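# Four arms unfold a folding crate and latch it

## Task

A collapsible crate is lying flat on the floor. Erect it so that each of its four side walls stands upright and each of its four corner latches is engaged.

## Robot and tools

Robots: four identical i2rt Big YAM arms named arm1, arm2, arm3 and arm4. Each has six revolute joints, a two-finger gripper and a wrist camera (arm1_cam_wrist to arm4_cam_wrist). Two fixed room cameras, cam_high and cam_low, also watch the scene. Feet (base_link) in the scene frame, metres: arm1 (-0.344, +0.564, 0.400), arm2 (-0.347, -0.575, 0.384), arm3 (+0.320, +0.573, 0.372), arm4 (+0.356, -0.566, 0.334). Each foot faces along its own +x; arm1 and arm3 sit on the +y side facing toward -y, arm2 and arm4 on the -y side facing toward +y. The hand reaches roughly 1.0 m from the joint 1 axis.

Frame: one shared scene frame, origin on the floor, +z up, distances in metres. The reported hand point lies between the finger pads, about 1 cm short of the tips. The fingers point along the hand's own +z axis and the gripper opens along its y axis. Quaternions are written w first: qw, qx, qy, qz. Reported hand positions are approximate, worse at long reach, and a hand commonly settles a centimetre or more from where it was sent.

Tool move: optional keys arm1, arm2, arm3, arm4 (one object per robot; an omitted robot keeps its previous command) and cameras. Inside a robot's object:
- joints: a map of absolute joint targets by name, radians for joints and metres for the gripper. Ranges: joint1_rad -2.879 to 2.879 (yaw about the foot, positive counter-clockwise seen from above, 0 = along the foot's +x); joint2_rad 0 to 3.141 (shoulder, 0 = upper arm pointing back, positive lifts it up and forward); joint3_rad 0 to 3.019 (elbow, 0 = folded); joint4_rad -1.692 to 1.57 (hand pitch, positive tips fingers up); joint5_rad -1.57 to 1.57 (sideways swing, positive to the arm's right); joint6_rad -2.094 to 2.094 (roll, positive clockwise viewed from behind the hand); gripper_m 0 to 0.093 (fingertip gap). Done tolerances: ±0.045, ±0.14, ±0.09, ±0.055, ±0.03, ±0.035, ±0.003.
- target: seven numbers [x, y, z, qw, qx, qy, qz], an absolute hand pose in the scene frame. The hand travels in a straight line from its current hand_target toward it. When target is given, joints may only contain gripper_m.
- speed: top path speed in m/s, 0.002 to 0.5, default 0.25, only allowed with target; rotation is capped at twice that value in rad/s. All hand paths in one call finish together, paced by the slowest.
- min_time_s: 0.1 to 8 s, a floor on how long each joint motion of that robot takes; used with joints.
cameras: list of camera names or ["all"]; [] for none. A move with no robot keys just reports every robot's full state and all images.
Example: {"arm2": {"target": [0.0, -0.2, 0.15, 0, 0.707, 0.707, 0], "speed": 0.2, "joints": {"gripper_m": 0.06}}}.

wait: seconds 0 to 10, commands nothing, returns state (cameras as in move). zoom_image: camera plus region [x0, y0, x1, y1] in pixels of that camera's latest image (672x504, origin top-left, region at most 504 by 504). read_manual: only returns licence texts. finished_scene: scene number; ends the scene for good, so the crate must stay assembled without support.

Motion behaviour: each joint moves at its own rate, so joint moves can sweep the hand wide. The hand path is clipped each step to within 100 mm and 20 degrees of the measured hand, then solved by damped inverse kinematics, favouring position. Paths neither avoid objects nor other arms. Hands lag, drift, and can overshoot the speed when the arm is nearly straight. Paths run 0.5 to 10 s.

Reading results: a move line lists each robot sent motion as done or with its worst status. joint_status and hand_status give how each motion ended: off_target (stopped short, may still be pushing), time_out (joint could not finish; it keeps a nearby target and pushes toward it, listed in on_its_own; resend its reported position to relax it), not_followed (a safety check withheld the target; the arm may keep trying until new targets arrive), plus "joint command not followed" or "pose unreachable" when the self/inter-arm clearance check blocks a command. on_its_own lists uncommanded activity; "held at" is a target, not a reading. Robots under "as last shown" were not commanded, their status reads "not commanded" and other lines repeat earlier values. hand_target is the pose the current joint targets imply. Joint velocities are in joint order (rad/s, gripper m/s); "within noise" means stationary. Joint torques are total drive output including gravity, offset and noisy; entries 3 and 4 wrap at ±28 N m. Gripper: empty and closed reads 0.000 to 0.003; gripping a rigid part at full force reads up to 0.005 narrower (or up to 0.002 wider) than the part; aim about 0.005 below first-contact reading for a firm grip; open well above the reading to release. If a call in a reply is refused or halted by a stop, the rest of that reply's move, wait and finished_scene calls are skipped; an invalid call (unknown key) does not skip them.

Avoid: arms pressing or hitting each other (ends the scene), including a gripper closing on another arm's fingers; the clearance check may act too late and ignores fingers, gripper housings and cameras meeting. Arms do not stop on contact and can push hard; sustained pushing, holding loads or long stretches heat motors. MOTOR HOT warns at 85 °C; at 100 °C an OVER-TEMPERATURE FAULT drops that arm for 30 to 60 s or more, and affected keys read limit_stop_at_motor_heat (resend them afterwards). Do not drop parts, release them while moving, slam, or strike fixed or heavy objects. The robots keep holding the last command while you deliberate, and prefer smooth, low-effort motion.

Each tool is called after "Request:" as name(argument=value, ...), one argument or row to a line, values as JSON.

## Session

Request:
move(
)

Scene clock: 0.00 s.
Joint torques (N m): no reading
Motor temperatures (°C): arm1=[27 28 28 26 23 23 25] | arm2=[23 24 24 24 27 26 24] | arm3=[26 24 27 23 26 23 27] | arm4=[24 26 26 29 26 24 26]
Heat: arm1: hottest joint2_rad 28 °C; arm2: hottest joint5_rad 27 °C; arm3: hottest joint3_rad 27 °C; arm4: hottest joint4_rad 29 °C.
Joint velocities: within noise
arm1.joint_positions: joint1_rad=+0.789 joint2_rad=+0.609 joint3_rad=+1.408 joint4_rad=-1.451 joint5_rad=+0.217 joint6_rad=-0.687 gripper_m=+0.09396
arm1.joint_status: not commanded
arm1.hand: x=-0.1883 y=+0.4177 z=+0.9285 quat_wxyz=(-0.292, -0.006, -0.892, +0.344) (m; scene frame)
arm1.hand_target: x=-0.1903 y=+0.4192 z=+0.9383 quat_wxyz=(-0.301, -0.007, -0.887, +0.350) (m; scene frame)
arm1.hand_status: not commanded
arm2.joint_positions: joint1_rad=-0.187 joint2_rad=+0.597 joint3_rad=+1.311 joint4_rad=-1.291 joint5_rad=+0.240 joint6_rad=-0.242 gripper_m=+0.09396
arm2.joint_status: not commanded
arm2.hand: x=-0.2313 y=-0.3616 z=+0.9012 quat_wxyz=(-0.466, +0.549, -0.680, -0.136) (m; scene frame)
arm2.hand_target: x=-0.2318 y=-0.3633 z=+0.9149 quat_wxyz=(-0.477, +0.543, -0.676, -0.143) (m; scene frame)
arm2.hand_status: not commanded
arm3.joint_positions: joint1_rad=+0.868 joint2_rad=+0.636 joint3_rad=+1.401 joint4_rad=-1.459 joint5_rad=+0.267 joint6_rad=-0.464 gripper_m=+0.09396
arm3.joint_status: not commanded
arm3.hand: x=+0.4150 y=+0.3713 z=+0.8920 quat_wxyz=(-0.249, -0.258, -0.861, +0.361) (m; scene frame)
arm3.hand_target: x=+0.4139 y=+0.3728 z=+0.9011 quat_wxyz=(-0.257, -0.258, -0.856, +0.367) (m; scene frame)
arm3.hand_status: not commanded
arm4.joint_positions: joint1_rad=-0.127 joint2_rad=+0.607 joint3_rad=+1.357 joint4_rad=-1.287 joint5_rad=+0.181 joint6_rad=-0.762 gripper_m=+0.09396
arm4.joint_status: not commanded
arm4.hand: x=+0.3685 y=-0.3250 z=+0.8718 quat_wxyz=(-0.478, +0.793, -0.350, -0.141) (m; scene frame)
arm4.hand_target: x=+0.3687 y=-0.3277 z=+0.8812 quat_wxyz=(-0.487, +0.788, -0.349, -0.145) (m; scene frame)
arm4.hand_status: not commanded
pictures: arm1_cam_wrist, arm2_cam_wrist, arm3_cam_wrist, arm4_cam_wrist, cam_high, cam_low

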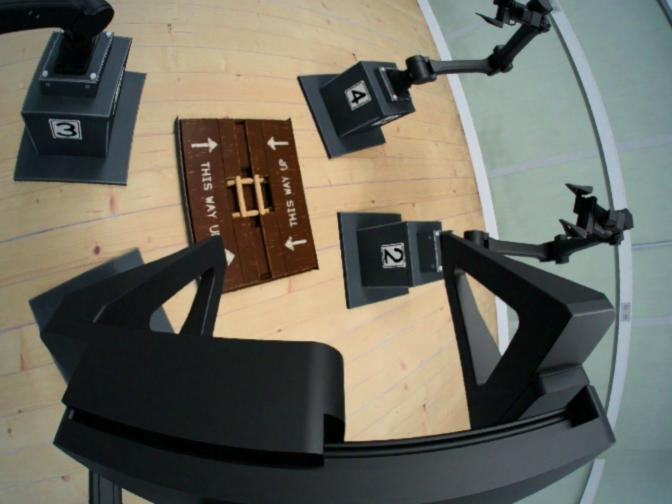

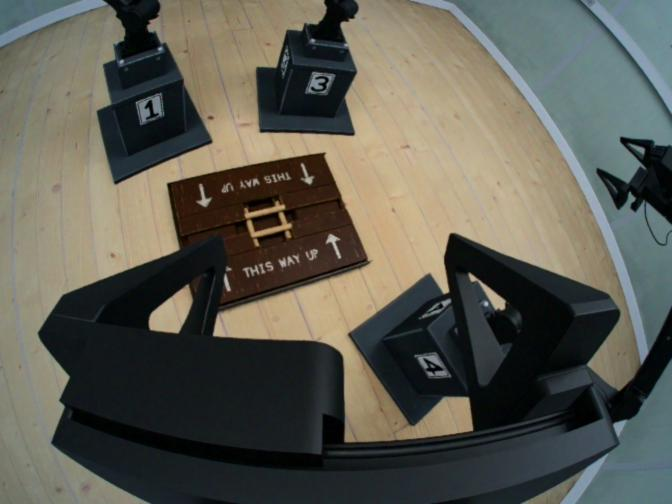

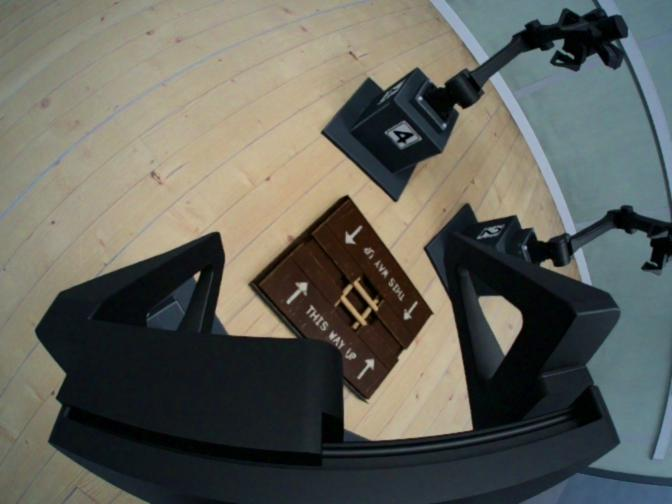

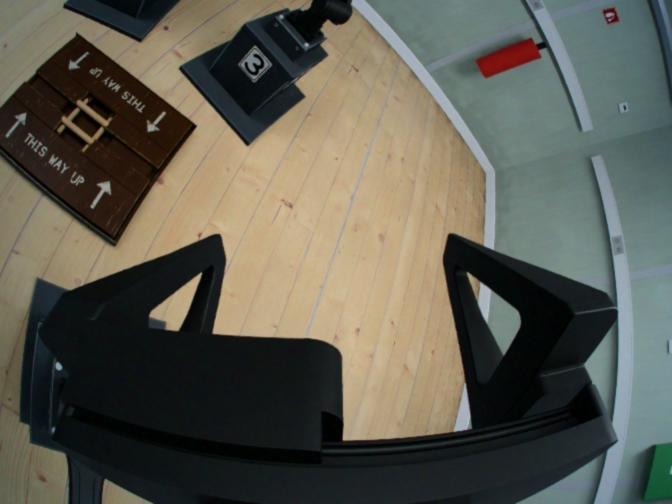

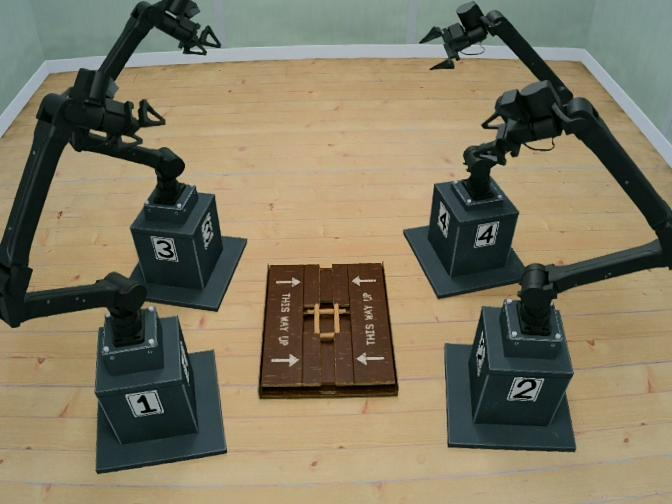

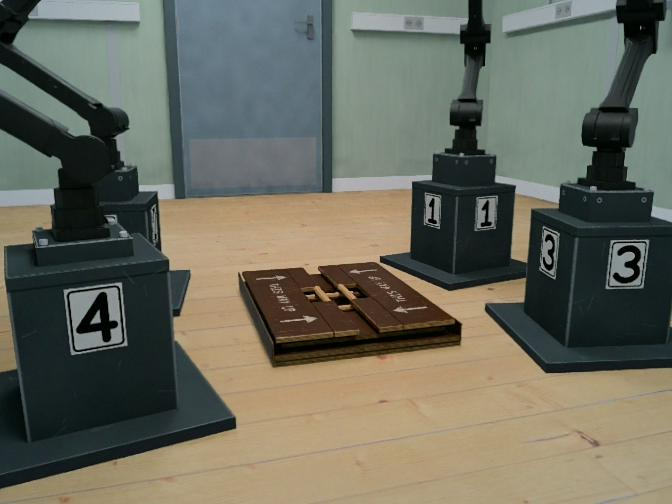

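Request:
zoom_image(
  camera="cam_high",
  region=[240, 250, 420, 410],
)

Request:
zoom_image(
  camera="cam_low",
  region=[225, 250, 475, 380],
)

Scaled by 2.800 from the camera's 672x504 image, which has a finer 960x720 frame.

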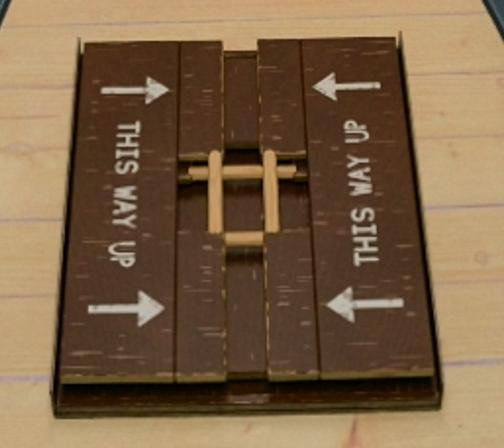

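Scaled by 2.016 from the camera's 672x504 image, which has a finer 960x720 frame.

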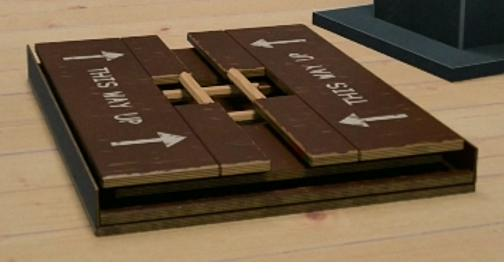

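Request:
move(
  arm4={"target": [-0.02, 0.035, 0.24, 0.1305, 0.9914, 0, 0], "speed": 0.4, "joints": {"gripper_m": 0.05}},
  arm1={"target": [-0.02, 0.30, 0.32, 0, 0, 0.9914, 0.1305], "speed": 0.4, "joints": {"gripper_m": 0.05}},
  arm2={"target": [-0.32, 0.02, 0.36, -0.183, 0.683, -0.683, -0.183], "speed": 0.4, "joints": {"gripper_m": 0.05}},
  arm3={"target": [0.28, 0.02, 0.36, -0.183, 0.683, 0.683, -0.183], "speed": 0.4, "joints": {"gripper_m": 0.05}},
  cameras=["all"],
)

Scene clock: 25.87 s.
Joint torques (N m): arm1=[-0.91 -16.62 7.12 -0.01 -0.18 -0.04] | arm2=[0.67 -17.44 8.12 1.51 -0.13 0.04] | arm3=[-1.38 -14.33 8.54 -0.14 0.58 0.18] | arm4=[2.14 -24.29 12.96 -1.11 -0.3 -0.13]
Motor temperatures (°C): arm1=[27 28 29 26 23 23 25] | arm2=[23 25 26 25 27 26 24] | arm3=[26 24 30 23 26 23 27] | arm4=[24 26 28 29 26 25 26]
Heat: arm1: hottest joint3_rad 29 °C; arm2: hottest joint5_rad 27 °C; arm3: hottest joint3_rad 30 °C; arm4: hottest joint4_rad 29 °C.
move: arm1 off_target; arm2 off_target; arm3 off_target; arm4 off_target
Joint velocities: within noise
arm1.joint_positions: joint1_rad=+0.637 joint2_rad=+1.929 joint3_rad=+1.009 joint4_rad=-0.851 joint5_rad=-0.193 joint6_rad=-0.764 gripper_m=+0.05007
arm1.joint_status: all done
arm1.hand: x=-0.0284 y=+0.3148 z=+0.3175 quat_wxyz=(+0.009, -0.003, -0.991, -0.135) (m; scene frame)
arm1.hand_target: x=-0.0200 y=+0.3030 z=+0.3190 quat_wxyz=(+0.001, +0.000, -0.991, -0.131) (m; scene frame)
arm1.hand_status: off_target (0.017 m and 1.2 deg from the pose sent, 0.642 m and 65.8 deg at the start)
arm2.joint_positions: joint1_rad=+0.081 joint2_rad=+1.895 joint3_rad=+1.047 joint4_rad=-0.257 joint5_rad=-0.019 joint6_rad=-0.055 gripper_m=+0.05013
arm2.joint_status: all done
arm2.hand: x=-0.3180 y=-0.0049 z=+0.3440 quat_wxyz=(-0.166, +0.689, -0.686, -0.161) (m; scene frame)
arm2.hand_target: x=-0.3226 y=+0.0167 z=+0.3574 quat_wxyz=(-0.181, +0.687, -0.681, -0.179) (m; scene frame)
arm2.hand_status: off_target (0.030 m and 3.3 deg from the pose sent, 0.668 m and 36.4 deg at the start)
arm3.joint_positions: joint1_rad=+0.304 joint2_rad=+2.012 joint3_rad=+1.358 joint4_rad=-0.989 joint5_rad=+0.511 joint6_rad=+0.095 gripper_m=+0.05013
arm3.joint_status: all done
arm3.hand: x=+0.2821 y=+0.0360 z=+0.3580 quat_wxyz=(+0.187, -0.680, -0.688, +0.171) (m; scene frame)
arm3.hand_target: x=+0.2776 y=+0.0231 z=+0.3574 quat_wxyz=(+0.186, -0.686, -0.681, +0.174) (m; scene frame)
arm3.hand_status: off_target (0.016 m and 1.6 deg from the pose sent, 0.652 m and 76.6 deg at the start)
arm4.joint_positions: joint1_rad=+0.310 joint2_rad=+2.653 joint3_rad=+2.385 joint4_rad=-1.537 joint5_rad=-0.124 joint6_rad=-1.029 gripper_m=+0.05007
arm4.joint_status: all done
arm4.hand: x=-0.0085 y=+0.0307 z=+0.2418 quat_wxyz=(+0.132, +0.991, -0.019, +0.006) (m; scene frame)
arm4.hand_target: x=-0.0148 y=+0.0342 z=+0.2355 quat_wxyz=(+0.130, +0.991, -0.008, +0.003) (m; scene frame)
arm4.hand_status: off_target (0.012 m and 2.3 deg from the pose sent, 0.824 m and 87.3 deg at the start)
pictures: arm1_cam_wrist, arm2_cam_wrist, arm3_cam_wrist, arm4_cam_wrist, cam_high, cam_low

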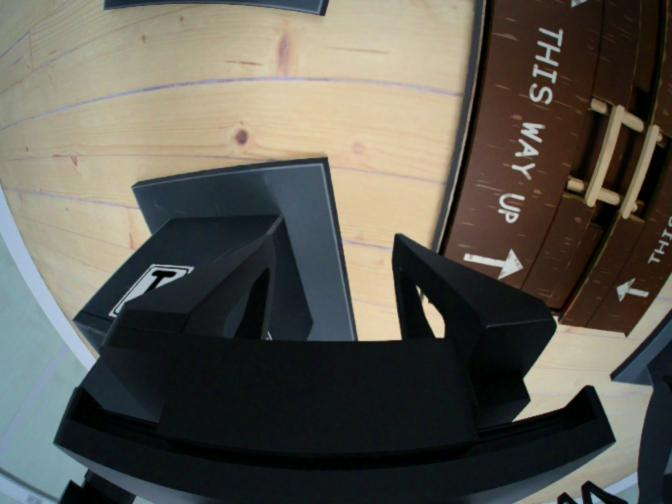

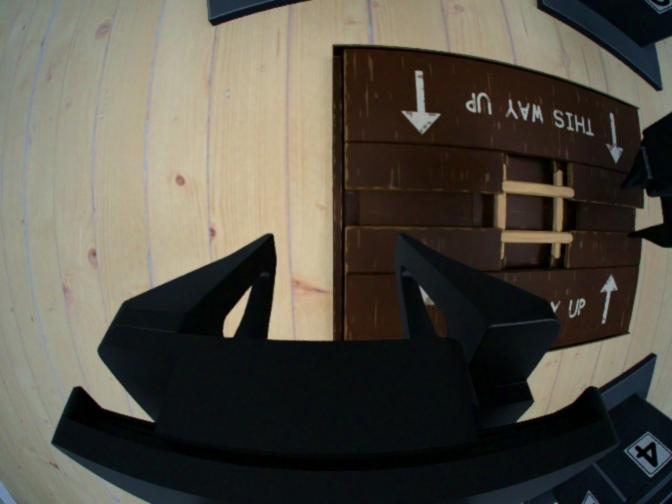

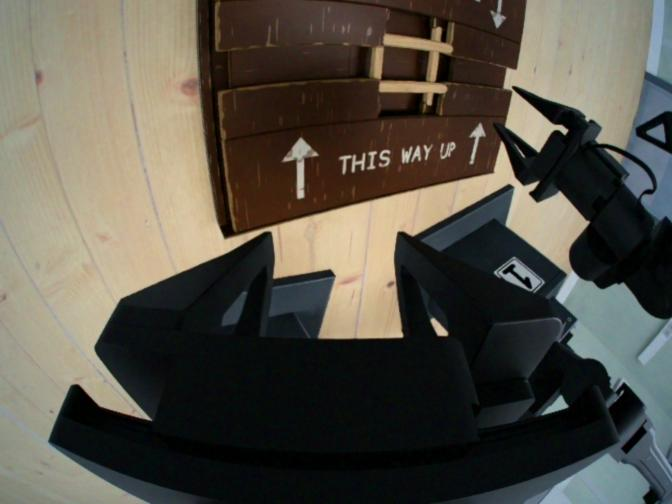

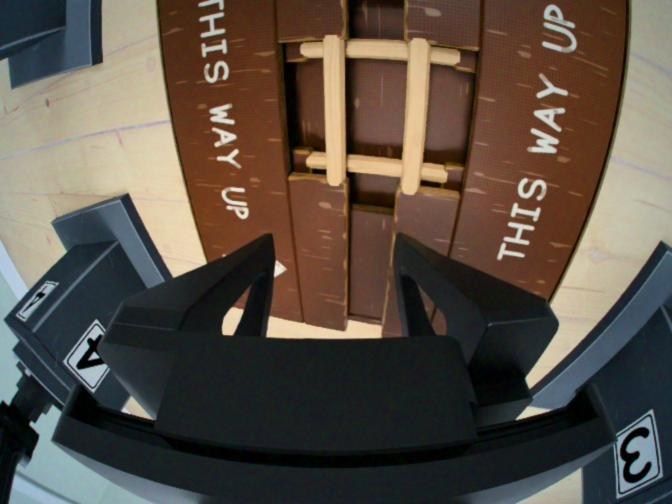

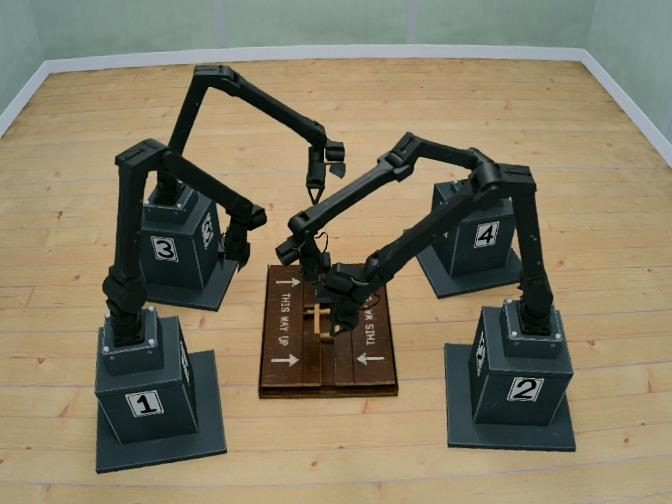

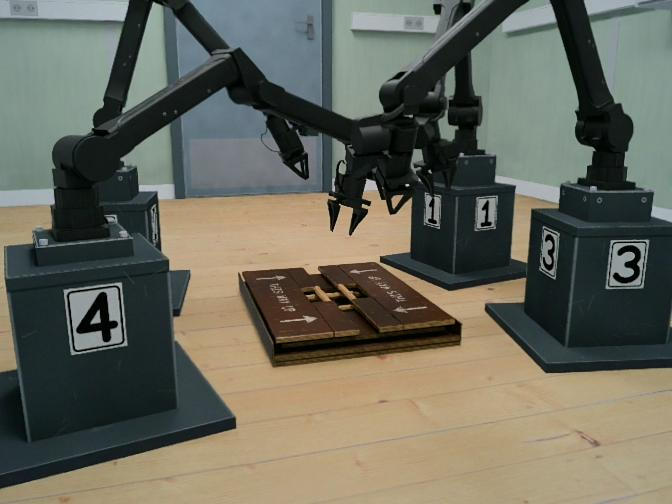

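Request:
move(
  arm4={"target": [-0.028, -0.003, 0.095, 0.1305, 0.9914, 0.008, -0.003], "speed": 0.2},
  cameras=["arm4_cam_wrist"],
)

Scene clock: 46.43 s.
Joint torques (N m): arm1=[-0.91 -16.44 7.12 -0.16 -0.14 -0.08] | arm2=[0.73 -17.44 8.12 1.51 -0.12 0.04] | arm3=[-1.32 -14.68 8.81 -0.13 0.56 0.21] | arm4=[1.67 -24.53 10.43 -0.38 -0.33 -0.06]
Motor temperatures (°C): arm1=[27 29 29 26 23 23 25] | arm2=[23 25 26 25 27 26 24] | arm3=[26 25 30 23 26 23 27] | arm4=[24 27 29 29 26 25 26]
Heat: arm1: hottest joint2_rad 29 °C; arm2: hottest joint5_rad 27 °C; arm3: hottest joint3_rad 30 °C; arm4: hottest joint3_rad 29 °C.
move: arm4 off_target
Joint velocities: within noise
arm1, arm2, arm3: as last shown
arm4.joint_positions: joint1_rad=+0.355 joint2_rad=+2.780 joint3_rad=+2.258 joint4_rad=-1.275 joint5_rad=-0.139 joint6_rad=-1.029 gripper_m=+0.05007
arm4.joint_status: not commanded
arm4.hand: x=-0.0245 y=-0.0073 z=+0.1047 quat_wxyz=(+0.132, +0.991, +0.002, +0.000) (m; scene frame)
arm4.hand_target: x=-0.0288 y=-0.0055 z=+0.0958 quat_wxyz=(+0.130, +0.992, +0.009, -0.003) (m; scene frame)
arm4.hand_status: off_target (0.011 m and 0.8 deg from the pose sent, 0.152 m and 3.3 deg at the start)
pictures: arm4_cam_wrist

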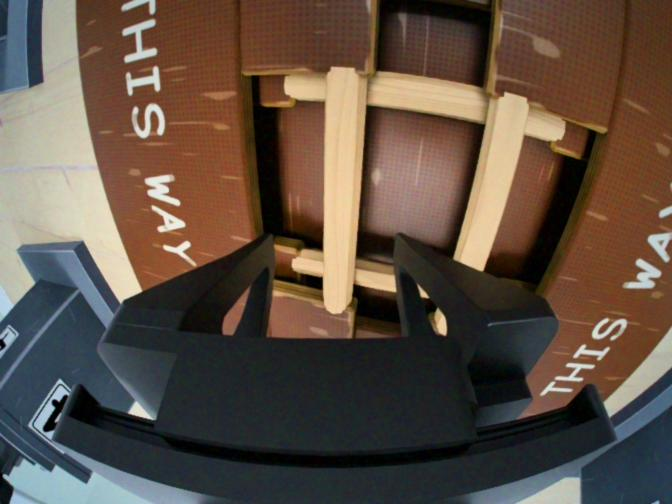

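Request:
move(
  arm4={"target": [-0.0275, -0.0150, 0.042, 0.1305, 0.9914, 0.006, -0.003], "speed": 0.12},
  cameras=["arm4_cam_wrist"],
)

Scene clock: 52.17 s.
Joint torques (N m): arm1=[-1.08 -16.5 6.97 -0.02 -0.18 -0.06] | arm2=[0.73 -17.49 8.12 1.54 -0.13 0.04] | arm3=[-0.97 -14.51 8.76 -0.34 0.6 0.21] | arm4=[2.43 -24.18 11.03 -0.49 -0.33 0.07]
Motor temperatures (°C): arm1=[27 30 30 26 23 23 25] | arm2=[23 25 26 25 27 26 24] | arm3=[26 25 31 23 26 23 27] | arm4=[24 28 29 29 26 25 26]
Heat: arm1: hottest joint2_rad 30 °C; arm2: hottest joint5_rad 27 °C; arm3: hottest joint3_rad 31 °C; arm4: hottest joint3_rad 29 °C.
move: arm4 off_target
Joint velocities: within noise
arm1, arm2, arm3: as last shown
arm4.joint_positions: joint1_rad=+0.349 joint2_rad=+2.865 joint3_rad=+2.261 joint4_rad=-1.207 joint5_rad=-0.142 joint6_rad=-1.029 gripper_m=+0.05007
arm4.joint_status: not commanded
arm4.hand: x=-0.0134 y=-0.0182 z=+0.0472 quat_wxyz=(+0.139, +0.990, -0.002, +0.002) (m; scene frame)
arm4.hand_target: x=-0.0234 y=-0.0139 z=+0.0419 quat_wxyz=(+0.131, +0.991, +0.003, -0.004) (m; scene frame)
arm4.hand_status: off_target (0.015 m and 1.4 deg from the pose sent, 0.063 m and 0.6 deg at the start)
pictures: arm4_cam_wrist

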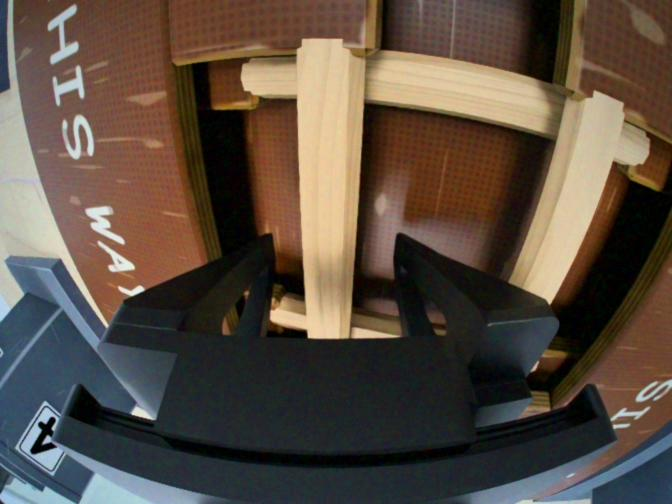

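Request:
move(
  arm4={"joints": {"gripper_m": 0.008}},
  cameras=[],
)

Scene clock: 54.03 s.
Joint torques (N m): arm1=[-1.26 -16.79 6.9 -0.08 -0.17 -0.07] | arm2=[0.67 -17.38 8.13 1.5 -0.13 0.04] | arm3=[-2.02 -14.68 8.76 -0.31 0.57 0.18] | arm4=[2.43 -23.88 11 -0.46 -0.21 -0.01]
Motor temperatures (°C): arm1=[27 30 30 26 23 23 25] | arm2=[23 25 26 25 27 26 24] | arm3=[26 25 31 23 26 23 27] | arm4=[24 28 30 29 26 25 26]
Heat: arm1: hottest joint2_rad 30 °C; arm2: hottest joint5_rad 27 °C; arm3: hottest joint3_rad 31 °C; arm4: hottest joint3_rad 30 °C.
move: arm4 off_target
Joint velocities: within noise
arm1, arm2, arm3: as last shown
arm4.joint_positions: joint1_rad=+0.349 joint2_rad=+2.865 joint3_rad=+2.261 joint4_rad=-1.216 joint5_rad=-0.145 joint6_rad=-1.021 gripper_m=+0.01623
arm4.joint_status: gripper_m off_target (ended at +0.01626, target +0.00800)
arm4.hand: x=-0.0127 y=-0.0204 z=+0.0478 quat_wxyz=(+0.143, +0.990, -0.006, +0.004) (m; scene frame)
arm4.hand_target: x=-0.0222 y=-0.0156 z=+0.0423 quat_wxyz=(+0.134, +0.991, +0.002, -0.001) (m; scene frame)
arm4.hand_status: not commanded
pictures: none
No camera images: "cameras" was empty.

Request:
move(
  arm4={"target": [-0.022, -0.019, 0.093, 0, 1, 0, 0], "speed": 0.12},
  cameras=[],
)

Request:
move(
  arm4={"target": [-0.022, -0.0325, 0.136, -0.1305, 0.9914, 0, 0], "speed": 0.12},
  cameras=["arm4_cam_wrist", "cam_high"],
)

Scene clock: 62.93 s.
Joint torques (N m): arm1=[-0.38 -17.14 7.25 0.08 -0.17 -0.05] | arm2=[0.73 -17.38 8.12 1.51 -0.13 0.04] | arm3=[-1.73 -14.8 8.73 -0.31 0.58 0.24] | arm4=[2.78 -25.52 6.41 0.92 0.07 0.09]
Motor temperatures (°C): arm1=[27 30 30 26 23 23 25] | arm2=[23 26 26 25 27 26 24] | arm3=[26 25 31 23 26 23 27] | arm4=[24 29 30 29 26 25 27]
Heat: arm1: hottest joint2_rad 30 °C; arm2: hottest joint5_rad 27 °C; arm3: hottest joint3_rad 31 °C; arm4: hottest joint3_rad 30 °C.
move: arm4 done
Joint velocities: within noise
arm1, arm2, arm3: as last shown
arm4.joint_positions: joint1_rad=+0.382 joint2_rad=+2.622 joint3_rad=+1.880 joint4_rad=-0.854 joint5_rad=-0.015 joint6_rad=-0.966 gripper_m=+0.01623
arm4.joint_status: not commanded
arm4.hand: x=-0.0129 y=-0.0195 z=+0.0880 quat_wxyz=(+0.015, +1.000, -0.008, +0.001) (m; scene frame)
arm4.hand_target: x=-0.0222 y=-0.0192 z=+0.0932 quat_wxyz=(+0.002, +1.000, -0.001, -0.004) (m; scene frame)
arm4.hand_status: done (0.010 m and 1.9 deg from the pose sent, 0.046 m and 16.5 deg at the start)
pictures: none
No camera images: "cameras" was empty.

Scene clock: 64.70 s.
Joint torques (N m): arm1=[-0.67 -16.91 7.08 -0.05 -0.17 -0.04] | arm2=[0.73 -17.44 8.12 1.5 -0.12 0.04] | arm3=[-1.2 -14.45 8.69 -0.13 0.61 0.21] | arm4=[2.9 -23 6.08 1.58 0.35 0.05]
Motor temperatures (°C): arm1=[27 30 30 26 23 23 25] | arm2=[23 26 26 25 27 26 24] | arm3=[26 25 31 23 26 23 27] | arm4=[24 29 30 29 26 25 27]
Heat: arm1: hottest joint2_rad 30 °C; arm2: hottest joint5_rad 27 °C; arm3: hottest joint3_rad 31 °C; arm4: hottest joint3_rad 30 °C.
move: arm4 done
Joint velocities: within noise
arm1, arm2, arm3: as last shown
arm4.joint_positions: joint1_rad=+0.438 joint2_rad=+2.429 joint3_rad=+1.580 joint4_rad=-0.538 joint5_rad=+0.146 joint6_rad=-0.923 gripper_m=+0.01623
arm4.joint_status: not commanded
arm4.hand: x=-0.0143 y=-0.0316 z=+0.1324 quat_wxyz=(-0.117, +0.993, -0.008, +0.003) (m; scene frame)
arm4.hand_target: x=-0.0228 y=-0.0326 z=+0.1354 quat_wxyz=(-0.130, +0.991, +0.001, +0.000) (m; scene frame)
arm4.hand_status: done (0.009 m and 1.9 deg from the pose sent, 0.051 m and 16.7 deg at the start)
pictures: arm4_cam_wrist, cam_high

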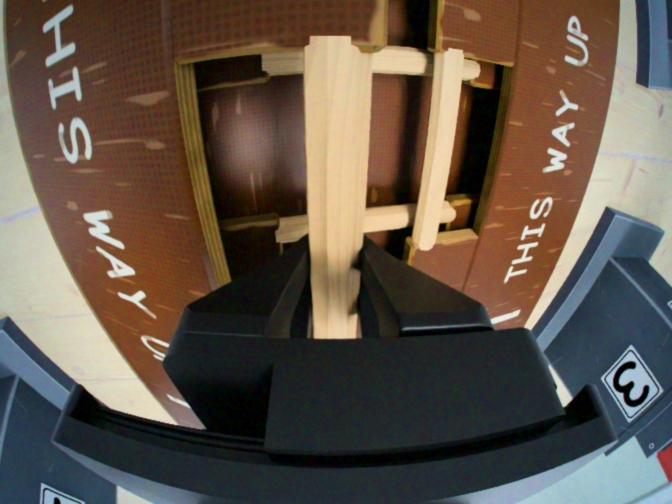

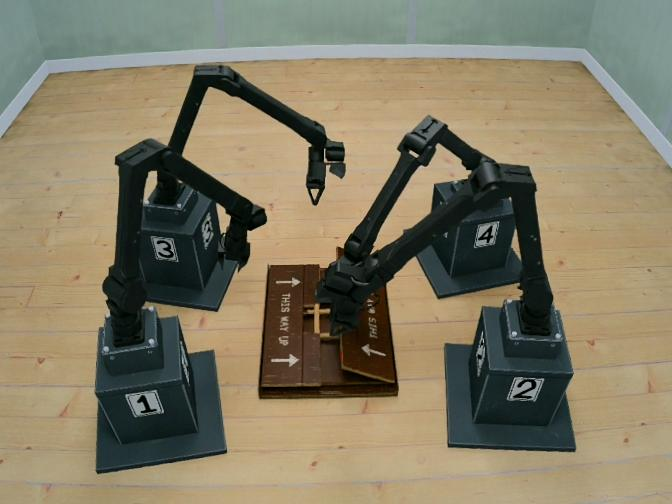

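Request:
move(
  arm4={"target": [-0.022, -0.0575, 0.176, -0.2588, 0.9659, 0, 0], "speed": 0.13},
  cameras=[],
)

Request:
move(
  arm4={"target": [-0.022, -0.0915, 0.208, -0.3827, 0.9239, 0, 0], "speed": 0.13},
  arm1={"target": [-0.014, 0.10, 0.30, 0, 0, 0.9914, 0.1305], "speed": 0.25},
  cameras=[],
)

Request:
move(
  arm4={"target": [-0.022, -0.1320, 0.230, -0.5, 0.8660, 0, 0], "speed": 0.13},
  arm1={"target": [-0.014, 0.015, 0.21, 0, 0, 0.9914, 0.1305], "speed": 0.25},
  cameras=["arm1_cam_wrist"],
)

Scene clock: 69.37 s.
Joint torques (N m): arm1=[-0.97 -16.73 7.13 0.06 -0.1 -0.06] | arm2=[0.67 -17.44 8.13 1.5 -0.13 0.05] | arm3=[-1.38 -15.03 8.77 -0.25 0.61 0.21] | arm4=[2.78 -20.78 5.65 2.07 0.45 0]
Motor temperatures (°C): arm1=[27 30 30 26 23 23 25] | arm2=[23 26 27 25 27 26 24] | arm3=[26 25 31 23 26 23 27] | arm4=[24 29 30 29 26 25 27]
Heat: arm1: hottest joint2_rad 30 °C; arm2: hottest joint3_rad 27 °C; arm3: hottest joint3_rad 31 °C; arm4: hottest joint3_rad 30 °C.
move: arm4 done
Joint velocities: within noise
arm1, arm2, arm3: as last shown
arm4.joint_positions: joint1_rad=+0.508 joint2_rad=+2.283 joint3_rad=+1.323 joint4_rad=-0.230 joint5_rad=+0.329 joint6_rad=-0.900 gripper_m=+0.01623
arm4.joint_status: not commanded
arm4.hand: x=-0.0139 y=-0.0548 z=+0.1727 quat_wxyz=(-0.246, +0.969, -0.009, +0.004) (m; scene frame)
arm4.hand_target: x=-0.0209 y=-0.0566 z=+0.1756 quat_wxyz=(-0.259, +0.966, +0.000, +0.001) (m; scene frame)
arm4.hand_status: done (0.009 m and 1.9 deg from the pose sent, 0.051 m and 16.6 deg at the start)
pictures: none
No camera images: "cameras" was empty.

Scene clock: 71.47 s.
Joint torques (N m): arm1=[-0.5 -22.77 9.06 -0.44 0.06 -0.03] | arm2=[0.73 -17.49 8.12 1.51 -0.12 0.04] | arm3=[-1.49 -14.45 8.8 -0.17 0.6 0.21] | arm4=[2.73 -18.37 5.29 2.54 0.44 -0.09]
Motor temperatures (°C): arm1=[27 30 30 26 23 23 25] | arm2=[23 26 27 25 27 26 24] | arm3=[26 25 31 23 26 23 27] | arm4=[24 29 30 29 26 25 27]
Heat: arm1: hottest joint2_rad 30 °C; arm2: hottest joint3_rad 27 °C; arm3: hottest joint3_rad 31 °C; arm4: hottest joint3_rad 30 °C.
move: arm1 off_target; arm4 done
Joint velocities: within noise
arm1.joint_positions: joint1_rad=+0.395 joint2_rad=+2.264 joint3_rad=+1.586 joint4_rad=-1.128 joint5_rad=-0.153 joint6_rad=-0.998 gripper_m=+0.05007
arm1.joint_status: not commanded
arm1.hand: x=-0.0183 y=+0.1126 z=+0.3001 quat_wxyz=(+0.003, -0.006, -0.991, -0.137) (m; scene frame)
arm1.hand_target: x=-0.0130 y=+0.1009 z=+0.2983 quat_wxyz=(+0.000, -0.001, -0.991, -0.132) (m; scene frame)
arm1.hand_status: off_target (0.013 m and 1.0 deg from the pose sent, 0.216 m and 1.2 deg at the start)
arm2, arm3: as last shown
arm4.joint_positions: joint1_rad=+0.602 joint2_rad=+2.197 joint3_rad=+1.112 joint4_rad=+0.087 joint5_rad=+0.537 joint6_rad=-0.900 gripper_m=+0.01623
arm4.joint_status: not commanded
arm4.hand: x=-0.0153 y=-0.0888 z=+0.2062 quat_wxyz=(-0.373, +0.928, -0.011, +0.004) (m; scene frame)
arm4.hand_target: x=-0.0225 y=-0.0908 z=+0.2083 quat_wxyz=(-0.383, +0.924, +0.001, +0.001) (m; scene frame)
arm4.hand_status: done (0.007 m and 1.8 deg from the pose sent, 0.052 m and 16.5 deg at the start)
pictures: none
No camera images: "cameras" was empty.

Scene clock: 73.43 s.
Joint torques (N m): arm1=[-1.26 -25.99 9.54 -0.47 0.07 -0.09] | arm2=[0.73 -17.49 8.13 1.52 -0.12 0.04] | arm3=[-1.2 -14.62 8.69 -0.35 0.58 0.16] | arm4=[2.37 -15.85 4.9 3 0.38 -0.17]
Motor temperatures (°C): arm1=[27 30 30 26 23 23 25] | arm2=[23 26 27 25 27 26 24] | arm3=[26 25 31 23 26 23 27] | arm4=[24 29 30 29 26 25 27]
Heat: arm1: hottest joint2_rad 30 °C; arm2: hottest joint3_rad 27 °C; arm3: hottest joint3_rad 31 °C; arm4: hottest joint3_rad 30 °C.
move: arm1 off_target; arm4 done
Joint velocities: within noise
arm1.joint_positions: joint1_rad=+0.330 joint2_rad=+2.584 joint3_rad=+1.957 joint4_rad=-1.187 joint5_rad=-0.138 joint6_rad=-1.066 gripper_m=+0.05007
arm1.joint_status: not commanded
arm1.hand: x=-0.0149 y=+0.0271 z=+0.2116 quat_wxyz=(+0.002, -0.004, -0.991, -0.136) (m; scene frame)
arm1.hand_target: x=-0.0145 y=+0.0154 z=+0.2093 quat_wxyz=(-0.001, -0.001, -0.991, -0.130) (m; scene frame)
arm1.hand_status: off_target (0.012 m and 0.8 deg from the pose sent, 0.133 m and 1.0 deg at the start)
arm2.joint_positions: joint1_rad=+0.081 joint2_rad=+1.895 joint3_rad=+1.047 joint4_rad=-0.257 joint5_rad=-0.019 joint6_rad=-0.055 gripper_m=+0.05013
arm2.joint_status: not commanded
arm2.hand: x=-0.3180 y=-0.0049 z=+0.3440 quat_wxyz=(-0.166, +0.689, -0.686, -0.161) (m; scene frame)
arm2.hand_target: x=-0.3226 y=+0.0167 z=+0.3574 quat_wxyz=(-0.181, +0.687, -0.681, -0.179) (m; scene frame)
arm2.hand_status: not commanded
arm3.joint_positions: joint1_rad=+0.304 joint2_rad=+2.012 joint3_rad=+1.358 joint4_rad=-0.989 joint5_rad=+0.511 joint6_rad=+0.095 gripper_m=+0.05013
arm3.joint_status: not commanded
arm3.hand: x=+0.2821 y=+0.0360 z=+0.3580 quat_wxyz=(+0.187, -0.680, -0.688, +0.171) (m; scene frame)
arm3.hand_target: x=+0.2776 y=+0.0231 z=+0.3574 quat_wxyz=(+0.186, -0.686, -0.681, +0.174) (m; scene frame)
arm3.hand_status: not commanded
arm4.joint_positions: joint1_rad=+0.712 joint2_rad=+2.185 joint3_rad=+0.945 joint4_rad=+0.448 joint5_rad=+0.760 joint6_rad=-0.952 gripper_m=+0.01623
arm4.joint_status: not commanded
arm4.hand: x=-0.0167 y=-0.1312 z=+0.2313 quat_wxyz=(-0.492, +0.871, -0.010, +0.001) (m; scene frame)
arm4.hand_target: x=-0.0234 y=-0.1316 z=+0.2311 quat_wxyz=(-0.501, +0.866, +0.001, -0.001) (m; scene frame)
arm4.hand_status: done (0.006 m and 1.6 deg from the pose sent, 0.050 m and 16.3 deg at the start)
pictures: arm1_cam_wrist

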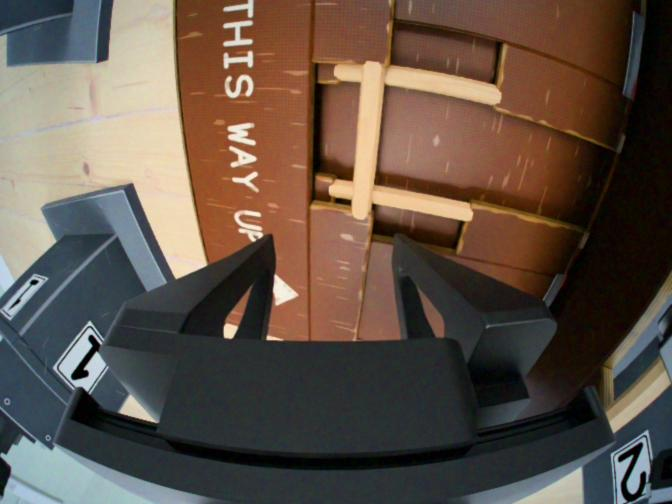

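Request:
move(
  arm4={"target": [-0.022, -0.1765, 0.238, -0.6088, 0.7934, 0, 0], "speed": 0.1},
  arm1={"target": [-0.016, 0.020, 0.098, 0, 0, 0.9914, 0.1305], "speed": 0.22},
  cameras=["arm1_cam_wrist"],
)

Scene clock: 81.40 s.
Joint torques (N m): arm1=[-0.15 -26.87 8.51 0.4 0.08 -0.05] | arm2=[0.73 -17.44 8.13 1.51 -0.12 0.04] | arm3=[-1.32 -14.51 8.73 -0.24 0.62 0.21] | arm4=[2.2 -14.56 3.81 2.81 -0.07 -0.19]
Motor temperatures (°C): arm1=[27 31 31 26 23 23 25] | arm2=[23 26 27 25 27 26 24] | arm3=[26 26 32 23 26 23 27] | arm4=[24 29 29 29 26 25 27]
Heat: arm1: hottest joint2_rad 31 °C; arm2: hottest joint3_rad 27 °C; arm3: hottest joint3_rad 32 °C; arm4: hottest joint2_rad 29 °C.
move: arm1 off_target; arm4 done
Joint velocities: within noise
arm1.joint_positions: joint1_rad=+0.332 joint2_rad=+2.792 joint3_rad=+2.056 joint4_rad=-1.089 joint5_rad=-0.136 joint6_rad=-1.067 gripper_m=+0.05007
arm1.joint_status: not commanded
arm1.hand: x=-0.0187 y=+0.0335 z=+0.1025 quat_wxyz=(+0.006, -0.003, -0.990, -0.141) (m; scene frame)
arm1.hand_target: x=-0.0157 y=+0.0212 z=+0.0990 quat_wxyz=(+0.000, +0.001, -0.992, -0.129) (m; scene frame)
arm1.hand_status: off_target (0.015 m and 1.4 deg from the pose sent, 0.114 m and 0.8 deg at the start)
arm2, arm3: as last shown
arm4.joint_positions: joint1_rad=+0.833 joint2_rad=+2.297 joint3_rad=+0.849 joint4_rad=+0.937 joint5_rad=+0.999 joint6_rad=-1.125 gripper_m=+0.01623
arm4.joint_status: not commanded
arm4.hand: x=-0.0168 y=-0.1779 z=+0.2417 quat_wxyz=(-0.606, +0.795, -0.010, +0.004) (m; scene frame)
arm4.hand_target: x=-0.0234 y=-0.1783 z=+0.2387 quat_wxyz=(-0.610, +0.792, +0.002, +0.002) (m; scene frame)
arm4.hand_status: done (0.007 m and 1.2 deg from the pose sent, 0.046 m and 16.1 deg at the start)
pictures: arm1_cam_wrist

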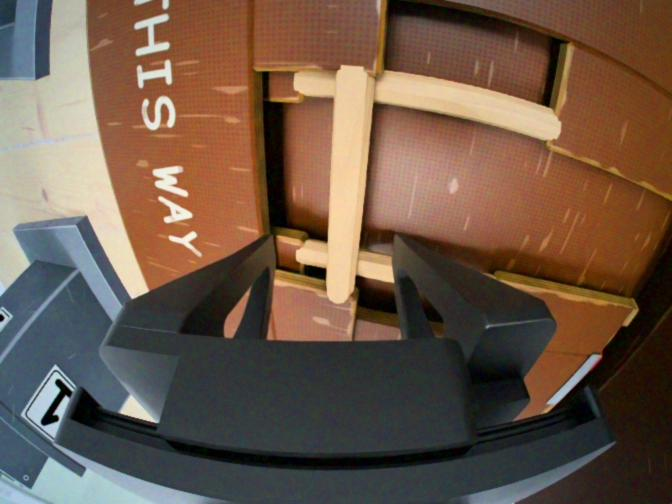

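Request:
move(
  arm4={"target": [-0.022, -0.1935, 0.2365, -0.627, 0.779, 0, 0], "speed": 0.1},
  arm1={"target": [-0.016, 0.030, 0.0435, 0, 0, 0.9925, 0.1219], "speed": 0.12},
  cameras=["arm1_cam_wrist", "cam_low"],
)

Scene clock: 87.00 s.
Joint torques (N m): arm1=[0.5 -27.28 7.99 0.24 0.1 0.09] | arm2=[0.73 -17.49 8.12 1.51 -0.13 0.04] | arm3=[-1.26 -14.8 8.8 -0.18 0.57 0.2] | arm4=[2.43 -14.33 2.78 2.76 0.03 -0.06]
Motor temperatures (°C): arm1=[27 31 31 26 23 23 25] | arm2=[23 26 27 25 27 26 24] | arm3=[26 26 32 23 26 23 27] | arm4=[24 29 29 29 26 25 27]
Heat: arm1: hottest joint2_rad 31 °C; arm2: hottest joint3_rad 27 °C; arm3: hottest joint3_rad 32 °C; arm4: hottest joint2_rad 29 °C.
move: arm1 off_target; arm4 off_target
Joint velocities: within noise
arm1.joint_positions: joint1_rad=+0.332 joint2_rad=+2.895 joint3_rad=+2.092 joint4_rad=-1.014 joint5_rad=-0.131 joint6_rad=-1.067 gripper_m=+0.05007
arm1.joint_status: not commanded
arm1.hand: x=-0.0250 y=+0.0420 z=+0.0445 quat_wxyz=(+0.006, -0.002, -0.991, -0.136) (m; scene frame)
arm1.hand_target: x=-0.0165 y=+0.0312 z=+0.0440 quat_wxyz=(+0.000, +0.000, -0.992, -0.122) (m; scene frame)
arm1.hand_status: off_target (0.015 m and 1.7 deg from the pose sent, 0.059 m and 2.3 deg at the start)
arm2, arm3: as last shown
arm4.joint_positions: joint1_rad=+0.853 joint2_rad=+2.328 joint3_rad=+0.842 joint4_rad=+1.042 joint5_rad=+1.033 joint6_rad=-1.174 gripper_m=+0.01623
arm4.joint_status: not commanded
arm4.hand: x=-0.0170 y=-0.1861 z=+0.2428 quat_wxyz=(-0.624, +0.781, -0.010, +0.002) (m; scene frame)
arm4.hand_target: x=-0.0199 y=-0.1900 z=+0.2369 quat_wxyz=(-0.626, +0.780, +0.001, +0.002) (m; scene frame)
arm4.hand_status: off_target (0.011 m and 1.2 deg from the pose sent, 0.017 m and 3.2 deg at the start)
pictures: arm1_cam_wrist, cam_low

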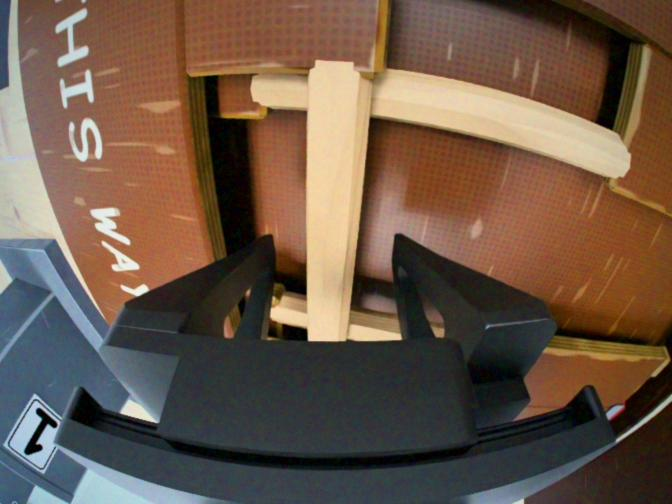

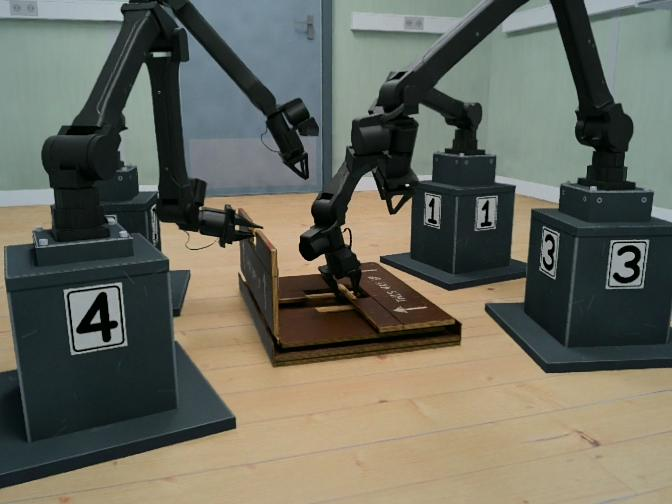

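Request:
move(
  arm1={"joints": {"gripper_m": 0.008}},
  arm4={"target": [-0.022, -0.1985, 0.2365, -0.634, 0.773, 0, 0], "speed": 0.05},
  cameras=[],
)

Scene clock: 90.47 s.
Joint torques (N m): arm1=[0.03 -27.34 7.98 0.24 0.08 -0.11] | arm2=[0.73 -17.44 8.12 1.51 -0.12 0.04] | arm3=[-1.67 -14.86 8.79 -0.36 0.59 0.2] | arm4=[3.84 -14.33 2.44 2.81 0.61 0.05]
Motor temperatures (°C): arm1=[27 31 31 26 23 23 25] | arm2=[23 26 27 25 27 26 24] | arm3=[26 26 32 23 26 23 27] | arm4=[24 29 29 29 26 25 27]
Heat: arm1: hottest joint2_rad 31 °C; arm2: hottest joint3_rad 27 °C; arm3: hottest joint3_rad 32 °C; arm4: hottest joint2_rad 29 °C.
move: arm1 off_target; arm4 off_target
Joint velocities: within noise
arm1.joint_positions: joint1_rad=+0.332 joint2_rad=+2.895 joint3_rad=+2.092 joint4_rad=-1.020 joint5_rad=-0.135 joint6_rad=-1.046 gripper_m=+0.01711
arm1.joint_status: gripper_m off_target (ended at +0.01714, target +0.00800)
arm1.hand: x=-0.0252 y=+0.0436 z=+0.0449 quat_wxyz=(+0.007, -0.013, -0.990, -0.139) (m; scene frame)
arm1.hand_target: x=-0.0170 y=+0.0329 z=+0.0442 quat_wxyz=(+0.001, -0.001, -0.992, -0.126) (m; scene frame)
arm1.hand_status: not commanded
arm2, arm3: as last shown
arm4.joint_positions: joint1_rad=+0.855 joint2_rad=+2.341 joint3_rad=+0.843 joint4_rad=+1.083 joint5_rad=+1.041 joint6_rad=-1.197 gripper_m=+0.01623
arm4.joint_status: not commanded
arm4.hand: x=-0.0167 y=-0.1863 z=+0.2429 quat_wxyz=(-0.631, +0.776, -0.010, +0.002) (m; scene frame)
arm4.hand_target: x=-0.0221 y=-0.1977 z=+0.2370 quat_wxyz=(-0.634, +0.773, -0.001, +0.000) (m; scene frame)
arm4.hand_status: off_target (0.015 m and 1.3 deg from the pose sent, 0.015 m and 1.8 deg at the start)
pictures: none
No camera images: "cameras" was empty.

Request:
move(
  arm1={"target": [-0.017, 0.035, 0.0935, 0, 0, 1, 0], "speed": 0.12},
  arm4={"target": [-0.022, -0.191, 0.2375, -0.631, 0.776, 0, 0], "speed": 0.1},
  cameras=[],
)

Request:
move(
  arm1={"target": [-0.017, 0.0505, 0.137, 0, 0, 0.9914, -0.1305], "speed": 0.12},
  cameras=["arm1_cam_wrist"],
)

Scene clock: 102.43 s.
Joint torques (N m): arm1=[-0.03 -28.75 4.59 1.47 0.44 -0.04] | arm2=[0.73 -17.44 8.13 1.51 -0.13 0.04] | arm3=[-1.85 -14.8 8.79 -0.38 0.61 0.21] | arm4=[2.67 -14.8 2.88 2.06 0.08 0.06]
Motor temperatures (°C): arm1=[27 31 32 26 23 23 25] | arm2=[23 26 27 25 27 26 24] | arm3=[25 26 32 23 26 23 27] | arm4=[24 30 28 29 27 25 28]
Heat: arm1: hottest joint3_rad 32 °C; arm2: hottest joint3_rad 27 °C; arm3: hottest joint3_rad 32 °C; arm4: hottest joint2_rad 30 °C.
move: arm1 off_target; arm4 done
Joint velocities: within noise
arm1.joint_positions: joint1_rad=+0.364 joint2_rad=+2.686 joint3_rad=+1.755 joint4_rad=-0.683 joint5_rad=-0.023 joint6_rad=-0.995 gripper_m=+0.01711
arm1.joint_status: not commanded
arm1.hand: x=-0.0254 y=+0.0448 z=+0.0829 quat_wxyz=(+0.005, -0.014, -1.000, -0.021) (m; scene frame)
arm1.hand_target: x=-0.0165 y=+0.0358 z=+0.0934 quat_wxyz=(-0.002, -0.001, -1.000, -0.002) (m; scene frame)
arm1.hand_status: off_target (0.017 m and 3.0 deg from the pose sent, 0.050 m and 16.1 deg at the start)
arm2, arm3: as last shown
arm4.joint_positions: joint1_rad=+0.855 joint2_rad=+2.341 joint3_rad=+0.843 joint4_rad=+1.083 joint5_rad=+1.037 joint6_rad=-1.197 gripper_m=+0.01623
arm4.joint_status: not commanded
arm4.hand: x=-0.0172 y=-0.1864 z=+0.2427 quat_wxyz=(-0.630, +0.776, -0.009, +0.001) (m; scene frame)
arm4.hand_target: x=-0.0220 y=-0.1910 z=+0.2375 quat_wxyz=(-0.631, +0.776, +0.000, +0.000) (m; scene frame)
arm4.hand_status: done (0.008 m and 1.1 deg from the pose sent, 0.009 m and 1.2 deg at the start)
pictures: none
No camera images: "cameras" was empty.

Scene clock: 104.23 s.
Joint torques (N m): arm1=[0.38 -25.64 4.1 2.45 0.62 -0.11] | arm2=[0.67 -17.44 8.12 1.5 -0.12 0.04] | arm3=[-1.61 -14.86 8.76 -0.36 0.59 0.18] | arm4=[2.73 -14.8 2.88 2.06 0.08 0.06]
Motor temperatures (°C): arm1=[27 31 31 26 23 23 25] | arm2=[23 26 27 25 27 26 24] | arm3=[25 26 32 23 26 23 27] | arm4=[24 30 28 29 27 25 28]
Heat: arm1: hottest joint2_rad 31 °C; arm2: hottest joint3_rad 27 °C; arm3: hottest joint3_rad 32 °C; arm4: hottest joint2_rad 30 °C.
move: arm1 off_target
Joint velocities: within noise
arm1.joint_positions: joint1_rad=+0.419 joint2_rad=+2.504 joint3_rad=+1.450 joint4_rad=-0.342 joint5_rad=+0.129 joint6_rad=-0.954 gripper_m=+0.01711
arm1.joint_status: not commanded
arm1.hand: x=-0.0249 y=+0.0576 z=+0.1275 quat_wxyz=(+0.006, -0.012, -0.994, +0.111) (m; scene frame)
arm1.hand_target: x=-0.0167 y=+0.0502 z=+0.1364 quat_wxyz=(+0.000, +0.001, -0.991, +0.131) (m; scene frame)
arm1.hand_status: off_target (0.014 m and 2.7 deg from the pose sent, 0.055 m and 17.5 deg at the start)
arm2, arm3, arm4: as last shown
pictures: arm1_cam_wrist

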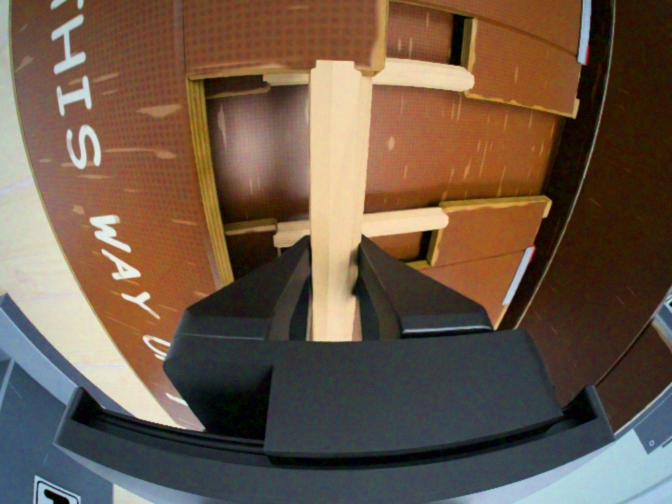

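Request:
move(
  arm1={"target": [-0.017, 0.0755, 0.180, 0, 0, 0.9659, -0.2588], "speed": 0.13},
  cameras=[],
)

Request:
move(
  arm1={"target": [-0.017, 0.110, 0.213, 0, 0, 0.9239, -0.3827], "speed": 0.13},
  arm2={"target": [-0.18, 0.03, 0.30, 0.0923, 0.7010, -0.7010, -0.0923], "speed": 0.25},
  cameras=[],
)

Request:
move(
  arm1={"target": [-0.017, 0.152, 0.234, 0, 0, 0.8660, -0.5], "speed": 0.13},
  arm2={"target": [-0.045, 0.03, 0.20, 0.0923, 0.7010, -0.7010, -0.0923], "speed": 0.25},
  cameras=["arm2_cam_wrist", "arm3_cam_wrist"],
)

Scene clock: 107.40 s.
Joint torques (N m): arm1=[-0.15 -23.65 3.43 2.77 0.75 -0.09] | arm2=[0.67 -17.44 8.13 1.51 -0.12 0.04] | arm3=[-1.49 -14.92 8.66 -0.23 0.56 0.21] | arm4=[2.67 -14.8 2.88 2.06 0.08 0.06]
Motor temperatures (°C): arm1=[27 32 31 26 23 23 25] | arm2=[23 26 27 25 27 26 24] | arm3=[25 26 32 23 26 23 27] | arm4=[24 30 28 29 27 25 28]
Heat: arm1: hottest joint2_rad 32 °C; arm2: hottest joint3_rad 27 °C; arm3: hottest joint3_rad 32 °C; arm4: hottest joint2_rad 30 °C.
move: arm1 off_target
Joint velocities: within noise
arm1.joint_positions: joint1_rad=+0.493 joint2_rad=+2.373 joint3_rad=+1.195 joint4_rad=-0.017 joint5_rad=+0.304 joint6_rad=-0.926 gripper_m=+0.01711
arm1.joint_status: not commanded
arm1.hand: x=-0.0257 y=+0.0818 z=+0.1694 quat_wxyz=(+0.007, -0.011, -0.971, +0.240) (m; scene frame)
arm1.hand_target: x=-0.0182 y=+0.0745 z=+0.1801 quat_wxyz=(+0.001, -0.001, -0.966, +0.259) (m; scene frame)
arm1.hand_status: off_target (0.015 m and 2.7 deg from the pose sent, 0.056 m and 17.3 deg at the start)
arm2, arm3, arm4: as last shown
pictures: none
No camera images: "cameras" was empty.

Scene clock: 109.57 s.
Joint torques (N m): arm1=[0.09 -21.13 2.78 3.23 0.75 -0.13] | arm2=[-0.38 -23 8.69 -0.21 -0.32 -0.16] | arm3=[-1.14 -14.51 8.85 -0.29 0.59 0.2] | arm4=[2.67 -14.8 2.86 2.04 0.08 0.07]
Motor temperatures (°C): arm1=[27 32 31 26 23 23 26] | arm2=[23 26 27 25 27 26 24] | arm3=[25 26 32 23 26 23 27] | arm4=[24 30 28 29 27 25 28]
Heat: arm1: hottest joint2_rad 32 °C; arm2: hottest joint3_rad 27 °C; arm3: hottest joint3_rad 32 °C; arm4: hottest joint2_rad 30 °C.
move: arm1 off_target; arm2 off_target
Joint velocities: within noise
arm1.joint_positions: joint1_rad=+0.591 joint2_rad=+2.317 joint3_rad=+0.992 joint4_rad=+0.322 joint5_rad=+0.505 joint6_rad=-0.922 gripper_m=+0.01711
arm1.joint_status: not commanded
arm1.hand: x=-0.0249 y=+0.1157 z=+0.2021 quat_wxyz=(+0.007, -0.010, -0.931, +0.365) (m; scene frame)
arm1.hand_target: x=-0.0171 y=+0.1095 z=+0.2124 quat_wxyz=(+0.001, +0.001, -0.924, +0.382) (m; scene frame)
arm1.hand_status: off_target (0.015 m and 2.6 deg from the pose sent, 0.053 m and 17.3 deg at the start)
arm2.joint_positions: joint1_rad=-0.203 joint2_rad=+2.298 joint3_rad=+1.694 joint4_rad=-1.078 joint5_rad=-0.249 joint6_rad=-0.329 gripper_m=+0.05013
arm2.joint_status: not commanded
arm2.hand: x=-0.1832 y=+0.0161 z=+0.2944 quat_wxyz=(+0.103, +0.692, -0.709, -0.088) (m; scene frame)
arm2.hand_target: x=-0.1794 y=+0.0297 z=+0.3006 quat_wxyz=(+0.094, +0.697, -0.705, -0.094) (m; scene frame)
arm2.hand_status: off_target (0.015 m and 1.9 deg from the pose sent, 0.149 m and 30.8 deg at the start)
arm3, arm4: as last shown
pictures: none
No camera images: "cameras" was empty.

Scene clock: 111.57 s.
Joint torques (N m): arm1=[-0.56 -19.14 2.1 3.75 0.83 -0.2] | arm2=[-0.26 -25.7 8.65 -0.24 -0.1 -0.15] | arm3=[-1.26 -15.03 8.9 -0.25 0.59 0.18] | arm4=[2.67 -14.8 2.88 2.06 0.08 0.07]
Motor temperatures (°C): arm1=[27 32 31 26 23 23 26] | arm2=[23 27 27 25 27 26 24] | arm3=[25 26 32 23 26 23 27] | arm4=[24 30 28 29 27 25 28]
Heat: arm1: hottest joint2_rad 32 °C; arm2: hottest joint2_rad 27 °C; arm3: hottest joint3_rad 32 °C; arm4: hottest joint2_rad 30 °C.
move: arm1 off_target; arm2 off_target
Joint velocities: within noise
arm1.joint_positions: joint1_rad=+0.711 joint2_rad=+2.344 joint3_rad=+0.845 joint4_rad=+0.701 joint5_rad=+0.729 joint6_rad=-0.966 gripper_m=+0.01711
arm1.joint_status: not commanded
arm1.hand: x=-0.0240 y=+0.1570 z=+0.2275 quat_wxyz=(+0.004, -0.006, -0.874, +0.485) (m; scene frame)
arm1.hand_target: x=-0.0175 y=+0.1509 z=+0.2349 quat_wxyz=(+0.000, +0.000, -0.866, +0.501) (m; scene frame)
arm1.hand_status: off_target (0.011 m and 2.1 deg from the pose sent, 0.049 m and 17.2 deg at the start)
arm2.joint_positions: joint1_rad=-0.382 joint2_rad=+2.608 joint3_rad=+2.012 joint4_rad=-1.130 joint5_rad=-0.233 joint6_rad=-0.525 gripper_m=+0.05013
arm2.joint_status: not commanded
arm2.hand: x=-0.0535 y=+0.0185 z=+0.1941 quat_wxyz=(+0.104, +0.696, -0.704, -0.091) (m; scene frame)
arm2.hand_target: x=-0.0456 y=+0.0293 z=+0.2001 quat_wxyz=(+0.093, +0.701, -0.701, -0.094) (m; scene frame)
arm2.hand_status: off_target (0.015 m and 1.5 deg from the pose sent, 0.168 m and 1.9 deg at the start)
arm3.joint_positions: joint1_rad=+0.304 joint2_rad=+2.012 joint3_rad=+1.358 joint4_rad=-0.989 joint5_rad=+0.511 joint6_rad=+0.095 gripper_m=+0.05013
arm3.joint_status: not commanded
arm3.hand: x=+0.2821 y=+0.0360 z=+0.3580 quat_wxyz=(+0.187, -0.680, -0.688, +0.171) (m; scene frame)
arm3.hand_target: x=+0.2776 y=+0.0231 z=+0.3574 quat_wxyz=(+0.186, -0.686, -0.681, +0.174) (m; scene frame)
arm3.hand_status: not commanded
arm4: as last shown
pictures: arm2_cam_wrist, arm3_cam_wrist

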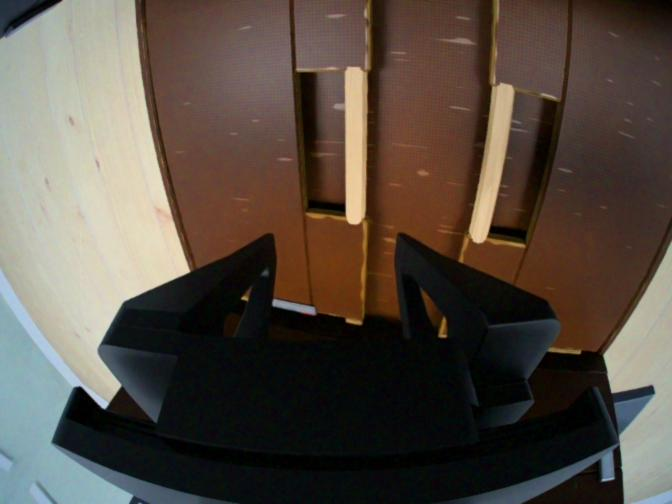

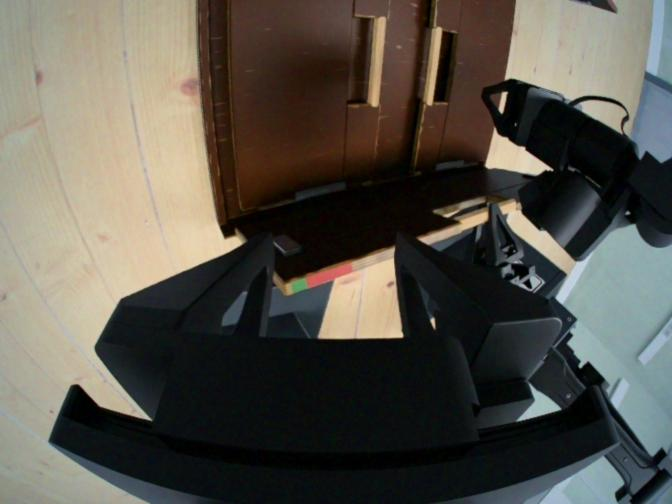

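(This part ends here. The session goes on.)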